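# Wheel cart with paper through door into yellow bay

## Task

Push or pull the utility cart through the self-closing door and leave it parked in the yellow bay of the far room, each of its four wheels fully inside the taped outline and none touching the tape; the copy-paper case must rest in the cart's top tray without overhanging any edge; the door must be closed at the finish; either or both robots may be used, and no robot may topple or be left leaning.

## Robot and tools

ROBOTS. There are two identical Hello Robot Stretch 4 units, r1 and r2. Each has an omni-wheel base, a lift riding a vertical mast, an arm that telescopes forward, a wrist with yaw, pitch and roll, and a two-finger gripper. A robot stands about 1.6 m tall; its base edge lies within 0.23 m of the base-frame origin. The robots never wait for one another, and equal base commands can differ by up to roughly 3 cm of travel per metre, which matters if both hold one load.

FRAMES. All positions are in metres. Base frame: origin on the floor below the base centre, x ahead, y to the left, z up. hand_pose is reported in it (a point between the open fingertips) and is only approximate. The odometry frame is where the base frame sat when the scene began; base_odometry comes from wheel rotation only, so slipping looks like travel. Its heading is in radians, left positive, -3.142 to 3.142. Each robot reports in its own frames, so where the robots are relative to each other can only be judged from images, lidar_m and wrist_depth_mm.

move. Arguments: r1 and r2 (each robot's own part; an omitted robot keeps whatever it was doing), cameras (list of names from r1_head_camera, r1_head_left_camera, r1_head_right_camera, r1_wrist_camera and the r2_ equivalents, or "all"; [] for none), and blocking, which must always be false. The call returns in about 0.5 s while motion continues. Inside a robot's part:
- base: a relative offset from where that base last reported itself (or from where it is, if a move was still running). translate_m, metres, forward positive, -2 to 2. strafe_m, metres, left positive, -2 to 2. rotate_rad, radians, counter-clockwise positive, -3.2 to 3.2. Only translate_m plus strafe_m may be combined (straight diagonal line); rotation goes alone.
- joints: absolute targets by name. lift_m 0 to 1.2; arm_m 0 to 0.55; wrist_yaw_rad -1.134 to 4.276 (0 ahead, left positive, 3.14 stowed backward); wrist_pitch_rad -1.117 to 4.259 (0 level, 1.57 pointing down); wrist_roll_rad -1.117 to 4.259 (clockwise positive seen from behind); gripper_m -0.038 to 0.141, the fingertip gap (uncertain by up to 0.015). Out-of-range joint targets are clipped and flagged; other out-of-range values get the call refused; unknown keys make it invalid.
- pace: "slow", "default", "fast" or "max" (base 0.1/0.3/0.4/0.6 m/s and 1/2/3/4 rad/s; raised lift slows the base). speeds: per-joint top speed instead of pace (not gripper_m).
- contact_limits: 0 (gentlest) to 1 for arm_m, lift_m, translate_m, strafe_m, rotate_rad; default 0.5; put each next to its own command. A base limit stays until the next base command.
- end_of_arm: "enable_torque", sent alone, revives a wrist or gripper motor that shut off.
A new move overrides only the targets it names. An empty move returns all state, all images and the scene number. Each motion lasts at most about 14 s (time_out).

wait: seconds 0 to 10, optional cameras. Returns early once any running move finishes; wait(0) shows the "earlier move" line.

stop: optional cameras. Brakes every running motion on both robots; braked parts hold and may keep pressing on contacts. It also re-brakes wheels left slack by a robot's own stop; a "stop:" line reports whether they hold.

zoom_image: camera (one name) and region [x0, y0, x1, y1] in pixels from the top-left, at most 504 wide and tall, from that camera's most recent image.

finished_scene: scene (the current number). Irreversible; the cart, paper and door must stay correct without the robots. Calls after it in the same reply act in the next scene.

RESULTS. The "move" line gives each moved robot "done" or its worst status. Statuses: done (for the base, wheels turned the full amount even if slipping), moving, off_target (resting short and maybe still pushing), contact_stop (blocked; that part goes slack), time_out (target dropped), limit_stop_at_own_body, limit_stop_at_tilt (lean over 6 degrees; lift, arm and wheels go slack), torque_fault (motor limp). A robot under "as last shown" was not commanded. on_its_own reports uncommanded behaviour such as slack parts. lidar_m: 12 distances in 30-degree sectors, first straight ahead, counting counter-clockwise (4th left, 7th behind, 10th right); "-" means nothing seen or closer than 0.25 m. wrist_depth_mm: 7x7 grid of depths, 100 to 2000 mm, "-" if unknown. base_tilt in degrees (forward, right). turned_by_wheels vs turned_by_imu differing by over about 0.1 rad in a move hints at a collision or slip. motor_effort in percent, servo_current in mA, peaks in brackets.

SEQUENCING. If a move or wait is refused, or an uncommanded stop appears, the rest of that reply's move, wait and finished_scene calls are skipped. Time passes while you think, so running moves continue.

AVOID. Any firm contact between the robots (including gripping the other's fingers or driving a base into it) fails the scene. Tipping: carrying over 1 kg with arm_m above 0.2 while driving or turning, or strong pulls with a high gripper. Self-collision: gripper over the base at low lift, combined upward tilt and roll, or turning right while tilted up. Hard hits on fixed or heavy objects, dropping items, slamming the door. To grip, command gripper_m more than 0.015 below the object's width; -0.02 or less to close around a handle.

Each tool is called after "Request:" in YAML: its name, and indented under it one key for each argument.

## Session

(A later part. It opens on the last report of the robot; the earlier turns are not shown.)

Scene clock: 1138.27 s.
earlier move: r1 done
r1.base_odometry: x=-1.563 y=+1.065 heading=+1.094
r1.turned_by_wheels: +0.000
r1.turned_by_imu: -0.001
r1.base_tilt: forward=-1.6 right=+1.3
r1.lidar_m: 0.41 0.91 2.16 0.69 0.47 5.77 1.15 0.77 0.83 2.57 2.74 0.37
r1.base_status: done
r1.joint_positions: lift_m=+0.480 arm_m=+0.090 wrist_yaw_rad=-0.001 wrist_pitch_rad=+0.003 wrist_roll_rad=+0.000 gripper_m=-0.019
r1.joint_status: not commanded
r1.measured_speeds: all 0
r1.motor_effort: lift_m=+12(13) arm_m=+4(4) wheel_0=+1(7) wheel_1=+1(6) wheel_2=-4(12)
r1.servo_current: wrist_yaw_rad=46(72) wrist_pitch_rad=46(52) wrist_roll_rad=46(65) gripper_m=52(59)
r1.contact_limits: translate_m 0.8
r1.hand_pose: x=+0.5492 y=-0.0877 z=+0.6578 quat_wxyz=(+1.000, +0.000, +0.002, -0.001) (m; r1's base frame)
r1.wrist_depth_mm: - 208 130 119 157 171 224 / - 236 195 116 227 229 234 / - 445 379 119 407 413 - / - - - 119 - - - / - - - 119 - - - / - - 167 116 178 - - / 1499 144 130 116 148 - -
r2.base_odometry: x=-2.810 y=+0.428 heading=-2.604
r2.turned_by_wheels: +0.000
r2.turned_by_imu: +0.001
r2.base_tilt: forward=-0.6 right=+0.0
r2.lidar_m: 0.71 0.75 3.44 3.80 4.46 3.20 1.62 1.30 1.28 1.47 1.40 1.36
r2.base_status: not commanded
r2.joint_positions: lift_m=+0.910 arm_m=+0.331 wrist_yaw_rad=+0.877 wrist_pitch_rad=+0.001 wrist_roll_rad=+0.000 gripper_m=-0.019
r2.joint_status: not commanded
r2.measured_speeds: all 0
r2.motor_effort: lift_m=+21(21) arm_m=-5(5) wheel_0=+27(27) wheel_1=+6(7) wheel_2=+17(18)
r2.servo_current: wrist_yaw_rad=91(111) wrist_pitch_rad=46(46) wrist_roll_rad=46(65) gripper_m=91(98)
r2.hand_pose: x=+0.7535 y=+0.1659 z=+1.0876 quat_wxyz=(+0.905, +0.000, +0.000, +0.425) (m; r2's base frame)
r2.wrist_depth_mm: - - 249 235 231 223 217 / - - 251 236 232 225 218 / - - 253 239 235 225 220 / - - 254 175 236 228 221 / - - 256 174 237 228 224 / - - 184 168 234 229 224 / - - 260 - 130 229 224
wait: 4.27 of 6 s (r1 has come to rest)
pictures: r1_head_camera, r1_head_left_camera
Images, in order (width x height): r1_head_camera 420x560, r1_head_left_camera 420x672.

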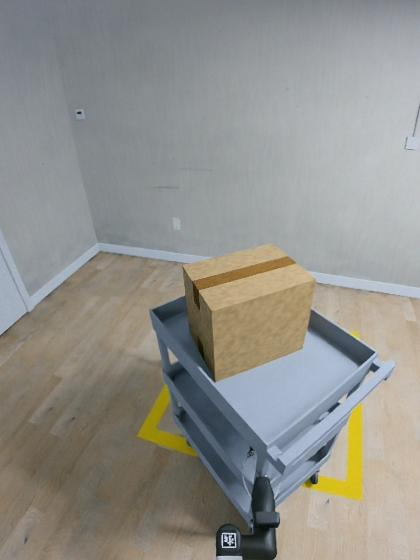

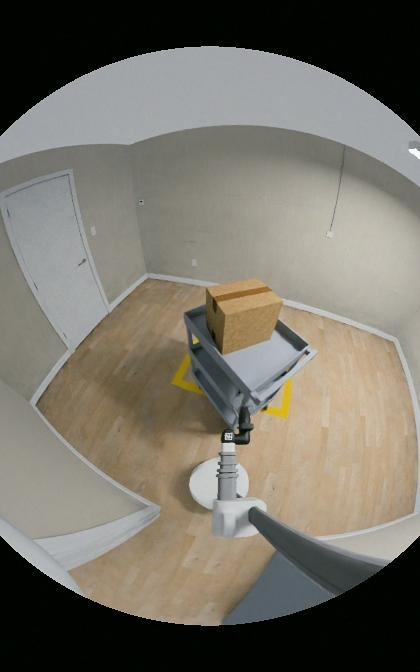

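Request:
move:
  blocking: false
  r1: {"base":{"translate_m":0.24,"strafe_m":-0.06},"pace":"slow","contact_limits":{"translate_m":0.8}}

Request:
wait:
  seconds: 6
  cameras: ["r1_head_camera","r1_head_left_camera"]

Request:
zoom_image:
  camera: "r1_head_camera"
  region: [110, 290, 420, 560]

Scene clock: 1159.03 s.
move: r1 moving
r1.base_odometry: x=-1.554 y=+1.075 heading=+1.095
r1.turned_by_wheels: +0.000
r1.turned_by_imu: +0.000
r1.base_tilt: forward=-1.6 right=+1.3
r1.lidar_m: 0.39 0.87 2.17 0.72 0.49 5.94 1.17 0.77 0.86 2.59 2.73 0.38
r1.base_status: translate_m moving; strafe_m moving
r1.joint_positions: lift_m=+0.480 arm_m=+0.090 wrist_yaw_rad=-0.001 wrist_pitch_rad=+0.003 wrist_roll_rad=+0.000 gripper_m=-0.019
r1.joint_status: not commanded
r1.measured_speeds: translate_m=+0.049 strafe_m=-0.012 rotate_rad=-0.001 lift_m=+0.000 arm_m=+0.000 wrist_yaw_rad=+0.000 wrist_pitch_rad=+0.000 wrist_roll_rad=+0.000
r1.motor_effort: lift_m=+12(13) arm_m=+4(4) wheel_0=+6(9) wheel_1=+5(5) wheel_2=-7(11)
r1.servo_current: wrist_yaw_rad=33(59) wrist_pitch_rad=52(52) wrist_roll_rad=39(59) gripper_m=46(52)
r1.contact_limits: translate_m 0.8
r1.hand_pose: x=+0.5492 y=-0.0877 z=+0.6578 quat_wxyz=(+1.000, +0.000, +0.002, -0.001) (m; r1's base frame)
r1.wrist_depth_mm: - 205 130 119 156 171 225 / - 236 195 116 228 230 252 / - 442 382 119 413 415 - / - - - 119 - - - / - - - 119 - - - / - - 167 116 177 - - / 1576 143 129 117 149 - -
r2: as last shown
r2.turned_by_imu: +0.000
r2.base_tilt: forward=-0.7 right=+0.0
r2.lidar_m: 0.72 0.73 3.41 3.84 4.47 3.22 1.65 1.32 1.31 1.45 1.39 1.36
r2.motor_effort: lift_m=+21(21) arm_m=-5(5) wheel_0=+27(27) wheel_1=+6(6) wheel_2=+18(18)
r2.servo_current: wrist_yaw_rad=104(104) wrist_pitch_rad=39(39) wrist_roll_rad=46(52) gripper_m=91(98)
r2.wrist_depth_mm: - - 249 236 231 223 216 / - - 251 236 232 224 218 / - - 252 238 235 226 220 / - - 254 175 236 227 221 / - - 255 174 236 228 223 / - - 184 168 235 229 224 / - - 259 - 130 229 224
pictures: none

Scene clock: 1162.27 s.
earlier move: r1 done
r1.base_odometry: x=-1.400 y=+1.251 heading=+1.095
r1.turned_by_wheels: +0.000
r1.turned_by_imu: +0.001
r1.base_tilt: forward=-1.6 right=+1.3
r1.lidar_m: 0.43 0.71 2.14 1.16 0.68 0.68 1.17 0.92 1.37 2.58 2.44 0.39
r1.base_status: done
r1.joint_positions: lift_m=+0.480 arm_m=+0.090 wrist_yaw_rad=+0.001 wrist_pitch_rad=+0.003 wrist_roll_rad=+0.000 gripper_m=-0.019
r1.joint_status: not commanded
r1.measured_speeds: all 0
r1.motor_effort: lift_m=+12(13) arm_m=+4(4) wheel_0=+7(12) wheel_1=+4(7) wheel_2=-1(11)
r1.servo_current: wrist_yaw_rad=65(72) wrist_pitch_rad=46(52) wrist_roll_rad=39(65) gripper_m=52(59)
r1.contact_limits: translate_m 0.8
r1.hand_pose: x=+0.5494 y=-0.0870 z=+0.6578 quat_wxyz=(+1.000, +0.000, +0.002, +0.001) (m; r1's base frame)
r1.wrist_depth_mm: 306 179 132 122 161 208 - / 307 212 196 115 228 237 298 / 413 442 373 118 404 415 407 / - - - 118 - - 418 / - - - 118 - - 418 / 535 - 128 118 179 - 421 / - 140 129 118 144 - -
r2.base_odometry: x=-2.810 y=+0.428 heading=-2.604
r2.turned_by_wheels: +0.000
r2.turned_by_imu: +0.000
r2.base_tilt: forward=-0.7 right=+0.0
r2.lidar_m: 0.71 0.74 3.44 3.80 4.47 3.20 1.63 1.32 1.30 1.44 1.40 1.38
r2.base_status: not commanded
r2.joint_positions: lift_m=+0.910 arm_m=+0.331 wrist_yaw_rad=+0.877 wrist_pitch_rad=+0.001 wrist_roll_rad=+0.000 gripper_m=-0.019
r2.joint_status: not commanded
r2.measured_speeds: all 0
r2.motor_effort: lift_m=+21(21) arm_m=-5(5) wheel_0=+27(27) wheel_1=+6(7) wheel_2=+17(18)
r2.servo_current: wrist_yaw_rad=98(111) wrist_pitch_rad=46(46) wrist_roll_rad=39(59) gripper_m=91(98)
r2.hand_pose: x=+0.7535 y=+0.1659 z=+1.0876 quat_wxyz=(+0.905, +0.000, +0.000, +0.425) (m; r2's base frame)
r2.wrist_depth_mm: - - 249 236 232 224 217 / - - 251 237 232 224 220 / - - 251 239 234 226 220 / - - 255 175 236 228 221 / - - 255 174 237 229 223 / - - 184 168 235 229 224 / - - 259 - 130 229 224
wait: 3.23 of 6 s (r1 has come to rest)
pictures: r1_head_camera, r1_head_left_camera
Images, in order (width x height): r1_head_camera 420x560, r1_head_left_camera 420x672.

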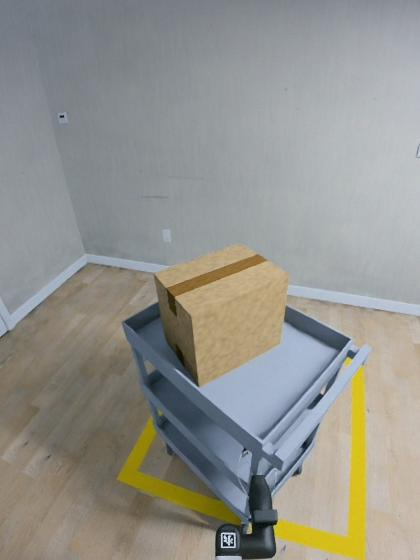

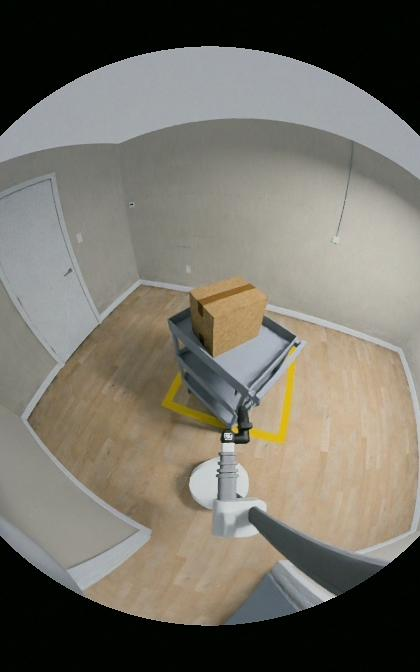

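Scaled by 1.626 from the camera's 420x560 image, which has a finer 600x800 frame.

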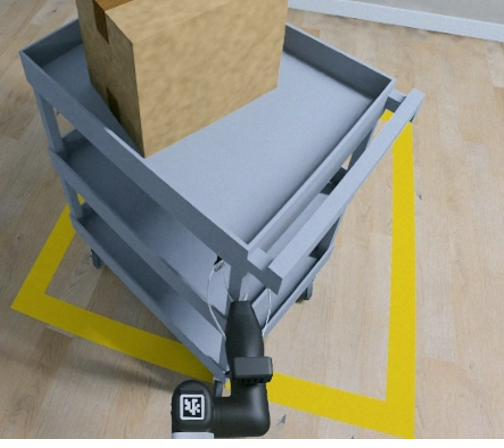

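Request:
move:
  blocking: false
  r1: {"base":{"translate_m":0.18,"strafe_m":-0.10},"pace":"slow","contact_limits":{"translate_m":0.8}}

Request:
wait:
  seconds: 6
  cameras: ["r1_head_camera","r1_head_left_camera"]

Request:
zoom_image:
  camera: "r1_head_camera"
  region: [80, 290, 420, 560]

Scene clock: 1174.30 s.
move: r1 moving
r1.base_odometry: x=-1.388 y=+1.259 heading=+1.096
r1.turned_by_wheels: +0.001
r1.turned_by_imu: +0.001
r1.base_tilt: forward=-1.6 right=+1.3
r1.lidar_m: 0.39 0.70 2.15 1.18 0.69 0.70 1.18 0.94 1.42 2.58 2.45 0.40
r1.base_status: translate_m moving; strafe_m moving
r1.joint_positions: lift_m=+0.480 arm_m=+0.090 wrist_yaw_rad=+0.001 wrist_pitch_rad=+0.003 wrist_roll_rad=+0.000 gripper_m=-0.019
r1.joint_status: not commanded
r1.measured_speeds: translate_m=+0.049 strafe_m=-0.027 rotate_rad=-0.002 lift_m=+0.000 arm_m=+0.000 wrist_yaw_rad=+0.000 wrist_pitch_rad=+0.000 wrist_roll_rad=+0.000
r1.motor_effort: lift_m=+12(12) arm_m=+4(4) wheel_0=+11(14) wheel_1=+3(4) wheel_2=-8(8)
r1.servo_current: wrist_yaw_rad=39(72) wrist_pitch_rad=46(46) wrist_roll_rad=59(65) gripper_m=52(59)
r1.contact_limits: translate_m 0.8
r1.hand_pose: x=+0.5494 y=-0.0870 z=+0.6578 quat_wxyz=(+1.000, +0.000, +0.002, +0.001) (m; r1's base frame)
r1.wrist_depth_mm: 289 176 128 126 163 201 - / 289 213 196 114 228 245 - / 413 445 370 118 404 413 413 / - - - 118 - - 415 / - - - 118 - - 418 / - - 127 118 178 - 421 / - 141 128 118 144 - 404
r2: as last shown
r2.lidar_m: 0.71 0.74 3.44 3.82 4.46 3.21 1.63 1.31 1.32 1.43 1.39 1.36
r2.motor_effort: lift_m=+21(21) arm_m=-5(5) wheel_0=+26(27) wheel_1=+6(6) wheel_2=+17(18)
r2.servo_current: wrist_yaw_rad=91(111) wrist_pitch_rad=39(46) wrist_roll_rad=39(52) gripper_m=91(98)
r2.wrist_depth_mm: - - 250 236 231 222 216 / - - 250 236 233 224 219 / - - 252 238 235 226 220 / - - 254 175 235 228 221 / - - 255 174 236 228 223 / - - 184 168 235 229 224 / - - 260 - 130 229 224
pictures: none

Scene clock: 1177.00 s.
earlier move: r1 done
r1.base_odometry: x=-1.229 y=+1.365 heading=+1.096
r1.turned_by_wheels: +0.000
r1.turned_by_imu: +0.001
r1.base_tilt: forward=-1.6 right=+1.2
r1.lidar_m: 0.40 0.61 2.18 1.51 0.91 0.86 1.16 1.04 1.81 2.55 2.24 0.42
r1.base_status: done
r1.joint_positions: lift_m=+0.480 arm_m=+0.090 wrist_yaw_rad=+0.001 wrist_pitch_rad=+0.003 wrist_roll_rad=+0.000 gripper_m=-0.019
r1.joint_status: not commanded
r1.measured_speeds: all 0
r1.motor_effort: lift_m=+12(13) arm_m=+4(4) wheel_0=+7(14) wheel_1=+5(8) wheel_2=+0(8)
r1.servo_current: wrist_yaw_rad=52(78) wrist_pitch_rad=39(52) wrist_roll_rad=46(65) gripper_m=52(59)
r1.contact_limits: translate_m 0.8
r1.hand_pose: x=+0.5494 y=-0.0870 z=+0.6578 quat_wxyz=(+1.000, +0.000, +0.002, +0.001) (m; r1's base frame)
r1.wrist_depth_mm: 186 150 125 124 190 304 - / 204 213 196 118 228 296 - / 413 442 375 118 402 459 - / - - 126 123 - - - / - - 127 118 - - - / - - 128 119 177 - - / - 138 126 119 146 - -
r2.base_odometry: x=-2.810 y=+0.428 heading=-2.604
r2.turned_by_wheels: +0.000
r2.turned_by_imu: +0.000
r2.base_tilt: forward=-0.7 right=+0.0
r2.lidar_m: 0.70 0.73 3.43 3.78 4.45 3.23 1.65 1.32 1.29 1.44 1.39 1.37
r2.base_status: not commanded
r2.joint_positions: lift_m=+0.910 arm_m=+0.331 wrist_yaw_rad=+0.877 wrist_pitch_rad=+0.001 wrist_roll_rad=+0.000 gripper_m=-0.019
r2.joint_status: not commanded
r2.measured_speeds: all 0
r2.motor_effort: lift_m=+21(21) arm_m=-5(5) wheel_0=+27(27) wheel_1=+6(7) wheel_2=+17(18)
r2.servo_current: wrist_yaw_rad=91(111) wrist_pitch_rad=46(46) wrist_roll_rad=52(59) gripper_m=91(98)
r2.hand_pose: x=+0.7535 y=+0.1659 z=+1.0876 quat_wxyz=(+0.905, +0.000, +0.000, +0.425) (m; r2's base frame)
r2.wrist_depth_mm: - - 248 236 232 224 216 / - - 251 237 233 225 219 / - - 252 239 233 225 220 / - - 255 176 236 227 222 / - - 255 174 236 228 223 / - - 184 168 236 229 223 / - - 259 - 130 229 225
wait: 2.70 of 6 s (r1 has come to rest)
pictures: r1_head_camera, r1_head_left_camera
Images, in order (width x height): r1_head_camera 420x560, r1_head_left_camera 420x672.

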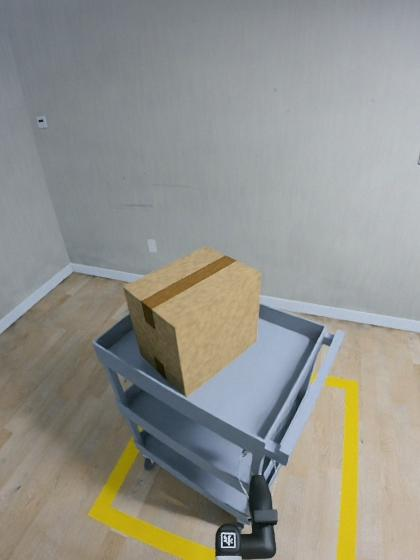

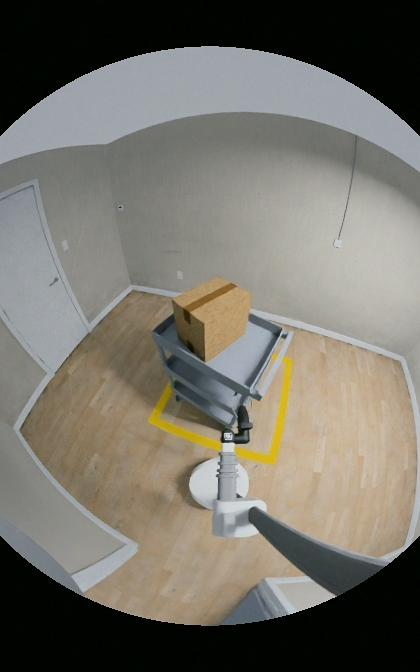

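Scaled by 1.482 from the camera's 420x560 image, which has a finer 600x800 frame.

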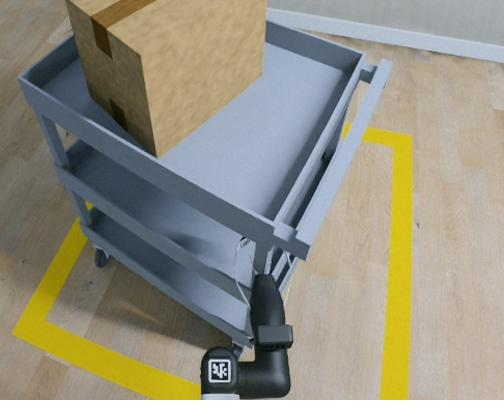

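Request:
move:
  blocking: false
  r1: {"base":{"translate_m":0.06,"strafe_m":-0.13},"pace":"slow","contact_limits":{"strafe_m":0.8}}

Request:
wait:
  seconds: 6
  cameras: ["r1_head_camera","r1_head_left_camera"]

Request:
zoom_image:
  camera: "r1_head_camera"
  region: [60, 290, 420, 560]

Request:
zoom_image:
  camera: "r1_head_left_camera"
  region: [100, 260, 340, 500]

Scene clock: 1193.47 s.
move: r1 moving
r1.base_odometry: x=-1.216 y=+1.365 heading=+1.097
r1.turned_by_wheels: +0.001
r1.turned_by_imu: +0.001
r1.base_tilt: forward=-1.6 right=+1.3
r1.lidar_m: 0.42 0.60 2.17 1.59 0.95 0.87 1.15 1.03 1.87 2.53 2.22 0.41
r1.base_status: translate_m moving; strafe_m moving
r1.joint_positions: lift_m=+0.480 arm_m=+0.090 wrist_yaw_rad=+0.002 wrist_pitch_rad=+0.003 wrist_roll_rad=+0.000 gripper_m=-0.019
r1.joint_status: not commanded
r1.measured_speeds: translate_m=+0.021 strafe_m=-0.044 rotate_rad=+0.002 lift_m=+0.000 arm_m=+0.000 wrist_yaw_rad=+0.001 wrist_pitch_rad=+0.000 wrist_roll_rad=+0.000
r1.motor_effort: lift_m=+12(12) arm_m=+4(4) wheel_0=+13(14) wheel_1=-5(5) wheel_2=-1(4)
r1.servo_current: wrist_yaw_rad=52(59) wrist_pitch_rad=33(46) wrist_roll_rad=33(52) gripper_m=46(59)
r1.contact_limits: strafe_m 0.8
r1.hand_pose: x=+0.5494 y=-0.0869 z=+0.6578 quat_wxyz=(+1.000, +0.000, +0.002, +0.001) (m; r1's base frame)
r1.wrist_depth_mm: 175 148 124 125 192 303 - / 203 213 196 118 233 296 - / 415 439 366 118 407 415 - / - - 125 124 - 477 - / - - 126 118 - 477 - / - - 127 118 178 480 - / - 139 125 117 145 - -
r2: as last shown
r2.lidar_m: 0.70 0.75 3.44 3.83 4.44 3.19 1.65 1.31 1.30 1.47 1.39 1.38
r2.motor_effort: lift_m=+21(21) arm_m=-5(5) wheel_0=+26(27) wheel_1=+6(6) wheel_2=+17(18)
r2.servo_current: wrist_yaw_rad=98(111) wrist_pitch_rad=52(52) wrist_roll_rad=33(59) gripper_m=98(98)
r2.wrist_depth_mm: - - 250 235 231 223 218 / - - 251 237 233 224 219 / - - 253 239 235 226 220 / - - 255 175 235 227 222 / - - 256 174 236 228 224 / - - 184 168 236 229 224 / - - 258 - 130 229 225
pictures: none

Scene clock: 1195.67 s.
earlier move: r1 done
r1.base_odometry: x=-1.086 y=+1.359 heading=+1.096
r1.turned_by_wheels: +0.000
r1.turned_by_imu: +0.000
r1.base_tilt: forward=-1.6 right=+1.3
r1.lidar_m: 0.44 0.54 2.28 1.74 1.01 1.03 1.04 1.07 2.02 2.44 2.10 0.45
r1.base_status: done
r1.joint_positions: lift_m=+0.480 arm_m=+0.090 wrist_yaw_rad=+0.003 wrist_pitch_rad=+0.003 wrist_roll_rad=+0.000 gripper_m=-0.019
r1.joint_status: not commanded
r1.measured_speeds: all 0
r1.motor_effort: lift_m=+13(13) arm_m=-4(4) wheel_0=+6(14) wheel_1=-3(5) wheel_2=+0(4)
r1.servo_current: wrist_yaw_rad=59(72) wrist_pitch_rad=52(52) wrist_roll_rad=46(72) gripper_m=52(59)
r1.contact_limits: strafe_m 0.8
r1.hand_pose: x=+0.5496 y=-0.0865 z=+0.6578 quat_wxyz=(+1.000, +0.000, +0.002, +0.002) (m; r1's base frame)
r1.wrist_depth_mm: 170 154 144 135 214 304 - / 200 212 194 137 252 - - / 410 424 375 137 399 - - / - 732 - 138 - - - / - 1921 - 138 - - - / - 732 178 140 180 - - / - 141 165 139 162 - -
r2.base_odometry: x=-2.810 y=+0.428 heading=-2.604
r2.turned_by_wheels: +0.000
r2.turned_by_imu: +0.000
r2.base_tilt: forward=-0.7 right=+0.0
r2.lidar_m: 0.71 0.74 3.43 3.81 4.44 3.20 1.62 1.32 1.30 1.43 1.38 1.38
r2.base_status: not commanded
r2.joint_positions: lift_m=+0.910 arm_m=+0.331 wrist_yaw_rad=+0.877 wrist_pitch_rad=+0.001 wrist_roll_rad=+0.000 gripper_m=-0.019
r2.joint_status: not commanded
r2.measured_speeds: all 0
r2.on_its_own: wrist_yaw_rad is at rest, and its servo_current (111 mA) is outside its rest range (0 to 104 mA)
r2.motor_effort: lift_m=+21(21) arm_m=-4(5) wheel_0=+27(27) wheel_1=+6(6) wheel_2=+17(18)
r2.servo_current: wrist_yaw_rad=111(117) wrist_pitch_rad=46(52) wrist_roll_rad=52(59) gripper_m=91(104)
r2.hand_pose: x=+0.7535 y=+0.1659 z=+1.0876 quat_wxyz=(+0.905, +0.000, +0.000, +0.425) (m; r2's base frame)
r2.wrist_depth_mm: - - 250 236 232 224 217 / - - 251 237 232 224 219 / - - 252 238 235 225 220 / - - 254 175 236 229 222 / - - 255 174 236 229 224 / - - 184 167 236 229 224 / - - 259 - 130 229 224
wait: 2.20 of 6 s (r1 has come to rest)
pictures: r1_head_camera, r1_head_left_camera
Images, in order (width x height): r1_head_camera 420x560, r1_head_left_camera 420x672.

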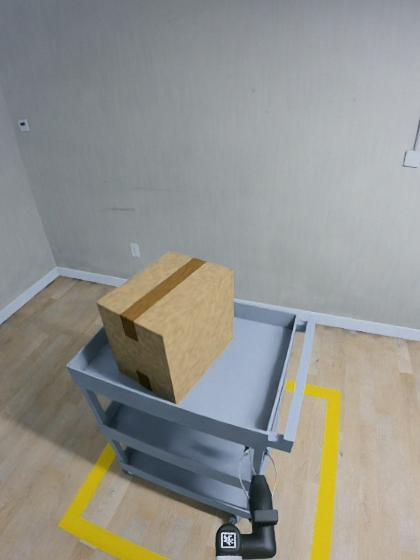

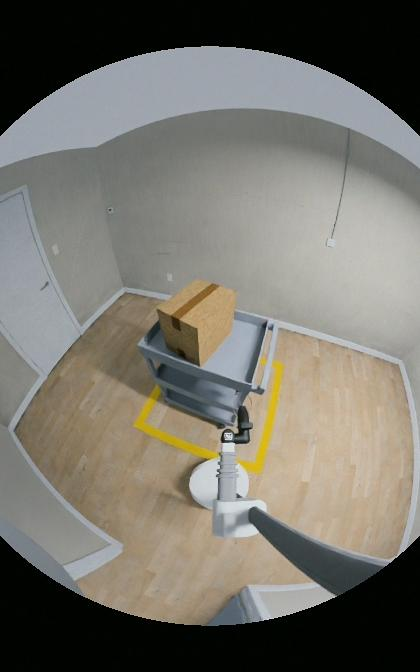

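Scaled by 1.400 from the camera's 420x560 image, which has a finer 600x800 frame.

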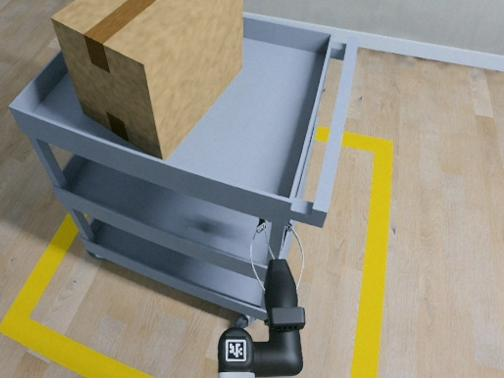

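Scaled by 2.100 from the camera's 420x672 image, which has a finer 600x960 frame.

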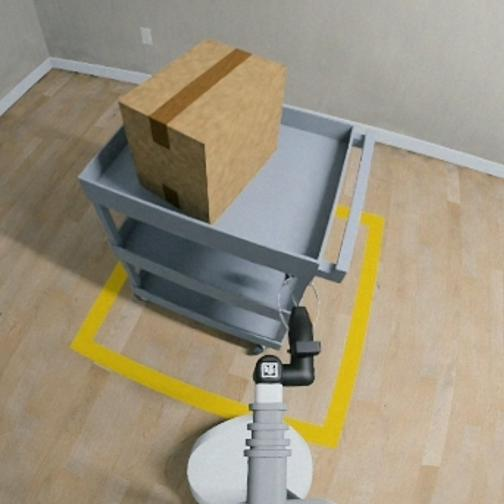

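Request:
move:
  blocking: false
  r1: {"base":{"translate_m":0.05,"strafe_m":-0.1},"pace":"slow","contact_limits":{"strafe_m":0.8}}

Request:
wait:
  seconds: 6
  cameras: ["r1_head_camera","r1_head_left_camera"]

Request:
zoom_image:
  camera: "r1_head_camera"
  region: [40, 290, 420, 560]

Request:
zoom_image:
  camera: "r1_head_left_camera"
  region: [100, 260, 340, 500]

Scene clock: 1210.10 s.
move: r1 moving
r1.base_odometry: x=-1.073 y=+1.359 heading=+1.097
r1.turned_by_wheels: +0.000
r1.turned_by_imu: +0.000
r1.base_tilt: forward=-1.6 right=+1.3
r1.lidar_m: 0.41 0.55 2.28 1.73 1.02 1.02 1.08 1.07 2.06 2.45 2.12 0.45
r1.base_status: translate_m moving; strafe_m moving
r1.joint_positions: lift_m=+0.480 arm_m=+0.090 wrist_yaw_rad=+0.003 wrist_pitch_rad=+0.003 wrist_roll_rad=+0.000 gripper_m=-0.019
r1.joint_status: not commanded
r1.measured_speeds: translate_m=+0.021 strafe_m=-0.044 rotate_rad=+0.002 lift_m=+0.000 arm_m=+0.000 wrist_yaw_rad=+0.000 wrist_pitch_rad=+0.000 wrist_roll_rad=+0.000
r1.motor_effort: lift_m=+13(13) arm_m=-4(4) wheel_0=+8(11) wheel_1=-3(6) wheel_2=-1(4)
r1.servo_current: wrist_yaw_rad=72(72) wrist_pitch_rad=46(52) wrist_roll_rad=52(65) gripper_m=59(59)
r1.contact_limits: strafe_m 0.8
r1.hand_pose: x=+0.5496 y=-0.0865 z=+0.6578 quat_wxyz=(+1.000, +0.000, +0.002, +0.002) (m; r1's base frame)
r1.wrist_depth_mm: 168 155 143 144 223 304 - / 200 211 194 138 264 - - / 410 430 375 137 436 - - / - 741 - 137 535 - - / - 732 - 137 539 - - / - - 178 140 180 - - / - 142 159 138 169 - -
r2.base_odometry: x=-2.810 y=+0.428 heading=-2.604
r2.turned_by_wheels: +0.000
r2.turned_by_imu: +0.000
r2.base_tilt: forward=-0.7 right=+0.0
r2.lidar_m: 0.71 0.76 3.43 3.83 4.45 3.21 1.63 1.29 1.28 1.41 1.41 1.39
r2.base_status: not commanded
r2.joint_positions: lift_m=+0.910 arm_m=+0.331 wrist_yaw_rad=+0.877 wrist_pitch_rad=+0.001 wrist_roll_rad=+0.000 gripper_m=-0.019
r2.joint_status: not commanded
r2.measured_speeds: all 0
r2.motor_effort: lift_m=+21(21) arm_m=-5(5) wheel_0=+26(27) wheel_1=+6(6) wheel_2=+17(18)
r2.servo_current: wrist_yaw_rad=91(111) wrist_pitch_rad=39(39) wrist_roll_rad=52(52) gripper_m=91(98)
r2.hand_pose: x=+0.7535 y=+0.1659 z=+1.0876 quat_wxyz=(+0.905, +0.000, +0.000, +0.425) (m; r2's base frame)
r2.wrist_depth_mm: - - 250 236 231 224 217 / - - 250 236 232 224 219 / - - 253 238 233 226 220 / - - 254 175 236 228 221 / - - 255 174 236 228 224 / - - 185 168 236 229 224 / - - 259 - 130 229 224
pictures: none

Scene clock: 1212.00 s.
earlier move: r1 done
r1.base_odometry: x=-0.974 y=+1.358 heading=+1.097
r1.turned_by_wheels: +0.000
r1.turned_by_imu: +0.000
r1.base_tilt: forward=-1.6 right=+1.3
r1.lidar_m: 0.45 0.51 2.35 1.86 1.12 1.17 1.10 1.20 2.22 2.35 2.04 0.48
r1.base_status: done
r1.joint_positions: lift_m=+0.480 arm_m=+0.090 wrist_yaw_rad=+0.003 wrist_pitch_rad=+0.003 wrist_roll_rad=+0.000 gripper_m=-0.019
r1.joint_status: not commanded
r1.measured_speeds: all 0
r1.motor_effort: lift_m=+12(13) arm_m=-4(4) wheel_0=+4(13) wheel_1=-1(7) wheel_2=+0(4)
r1.servo_current: wrist_yaw_rad=39(72) wrist_pitch_rad=39(52) wrist_roll_rad=46(65) gripper_m=46(59)
r1.contact_limits: strafe_m 0.8
r1.hand_pose: x=+0.5496 y=-0.0865 z=+0.6578 quat_wxyz=(+1.000, +0.000, +0.002, +0.002) (m; r1's base frame)
r1.wrist_depth_mm: 167 159 153 153 304 - - / 201 213 196 155 424 - - / 404 421 375 155 - - - / - - - 154 - - - / - - - 156 - - - / 676 - 170 157 173 - - / - 138 159 156 146 - -
r2.base_odometry: x=-2.810 y=+0.428 heading=-2.604
r2.turned_by_wheels: +0.000
r2.turned_by_imu: +0.000
r2.base_tilt: forward=-0.7 right=+0.0
r2.lidar_m: 0.71 0.74 3.44 3.81 4.46 3.24 1.64 1.33 1.29 1.47 1.39 1.37
r2.base_status: not commanded
r2.joint_positions: lift_m=+0.910 arm_m=+0.331 wrist_yaw_rad=+0.877 wrist_pitch_rad=+0.001 wrist_roll_rad=+0.000 gripper_m=-0.019
r2.joint_status: not commanded
r2.measured_speeds: all 0
r2.motor_effort: lift_m=+21(21) arm_m=-4(5) wheel_0=+27(27) wheel_1=+6(6) wheel_2=+17(18)
r2.servo_current: wrist_yaw_rad=98(111) wrist_pitch_rad=46(46) wrist_roll_rad=46(65) gripper_m=85(98)
r2.hand_pose: x=+0.7535 y=+0.1659 z=+1.0876 quat_wxyz=(+0.905, +0.000, +0.000, +0.425) (m; r2's base frame)
r2.wrist_depth_mm: - - 250 235 231 223 217 / - - 250 236 233 224 219 / - - 253 238 234 226 221 / - - 253 176 236 228 221 / - - 255 174 236 229 223 / - - 184 168 235 229 223 / - - 259 - 130 229 225
wait: 1.90 of 6 s (r1 has come to rest)
pictures: r1_head_camera, r1_head_left_camera
Images, in order (width x height): r1_head_camera 420x560, r1_head_left_camera 420x672.

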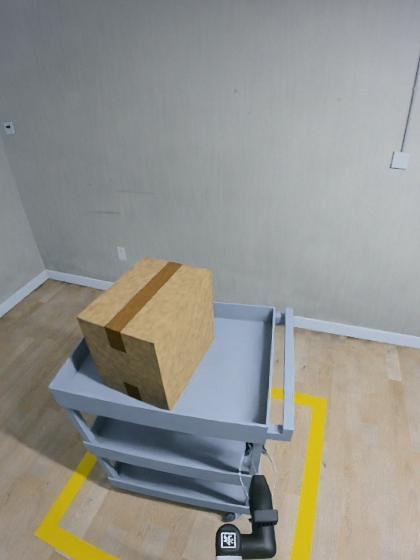

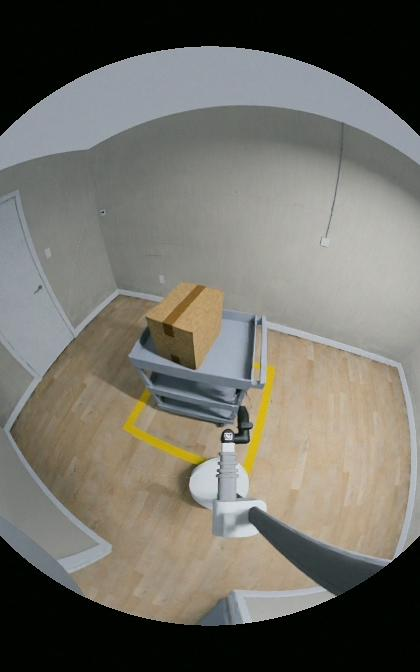

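Scaled by 1.326 from the camera's 420x560 image, which has a finer 600x800 frame.

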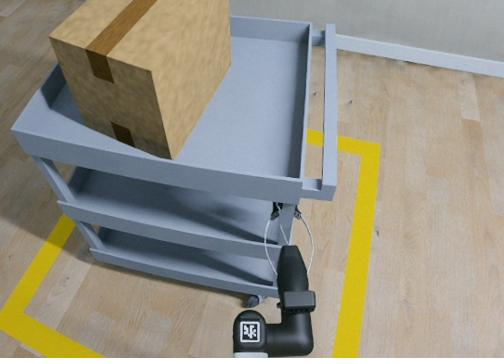

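Scaled by 2.100 from the camera's 420x672 image, which has a finer 600x960 frame.

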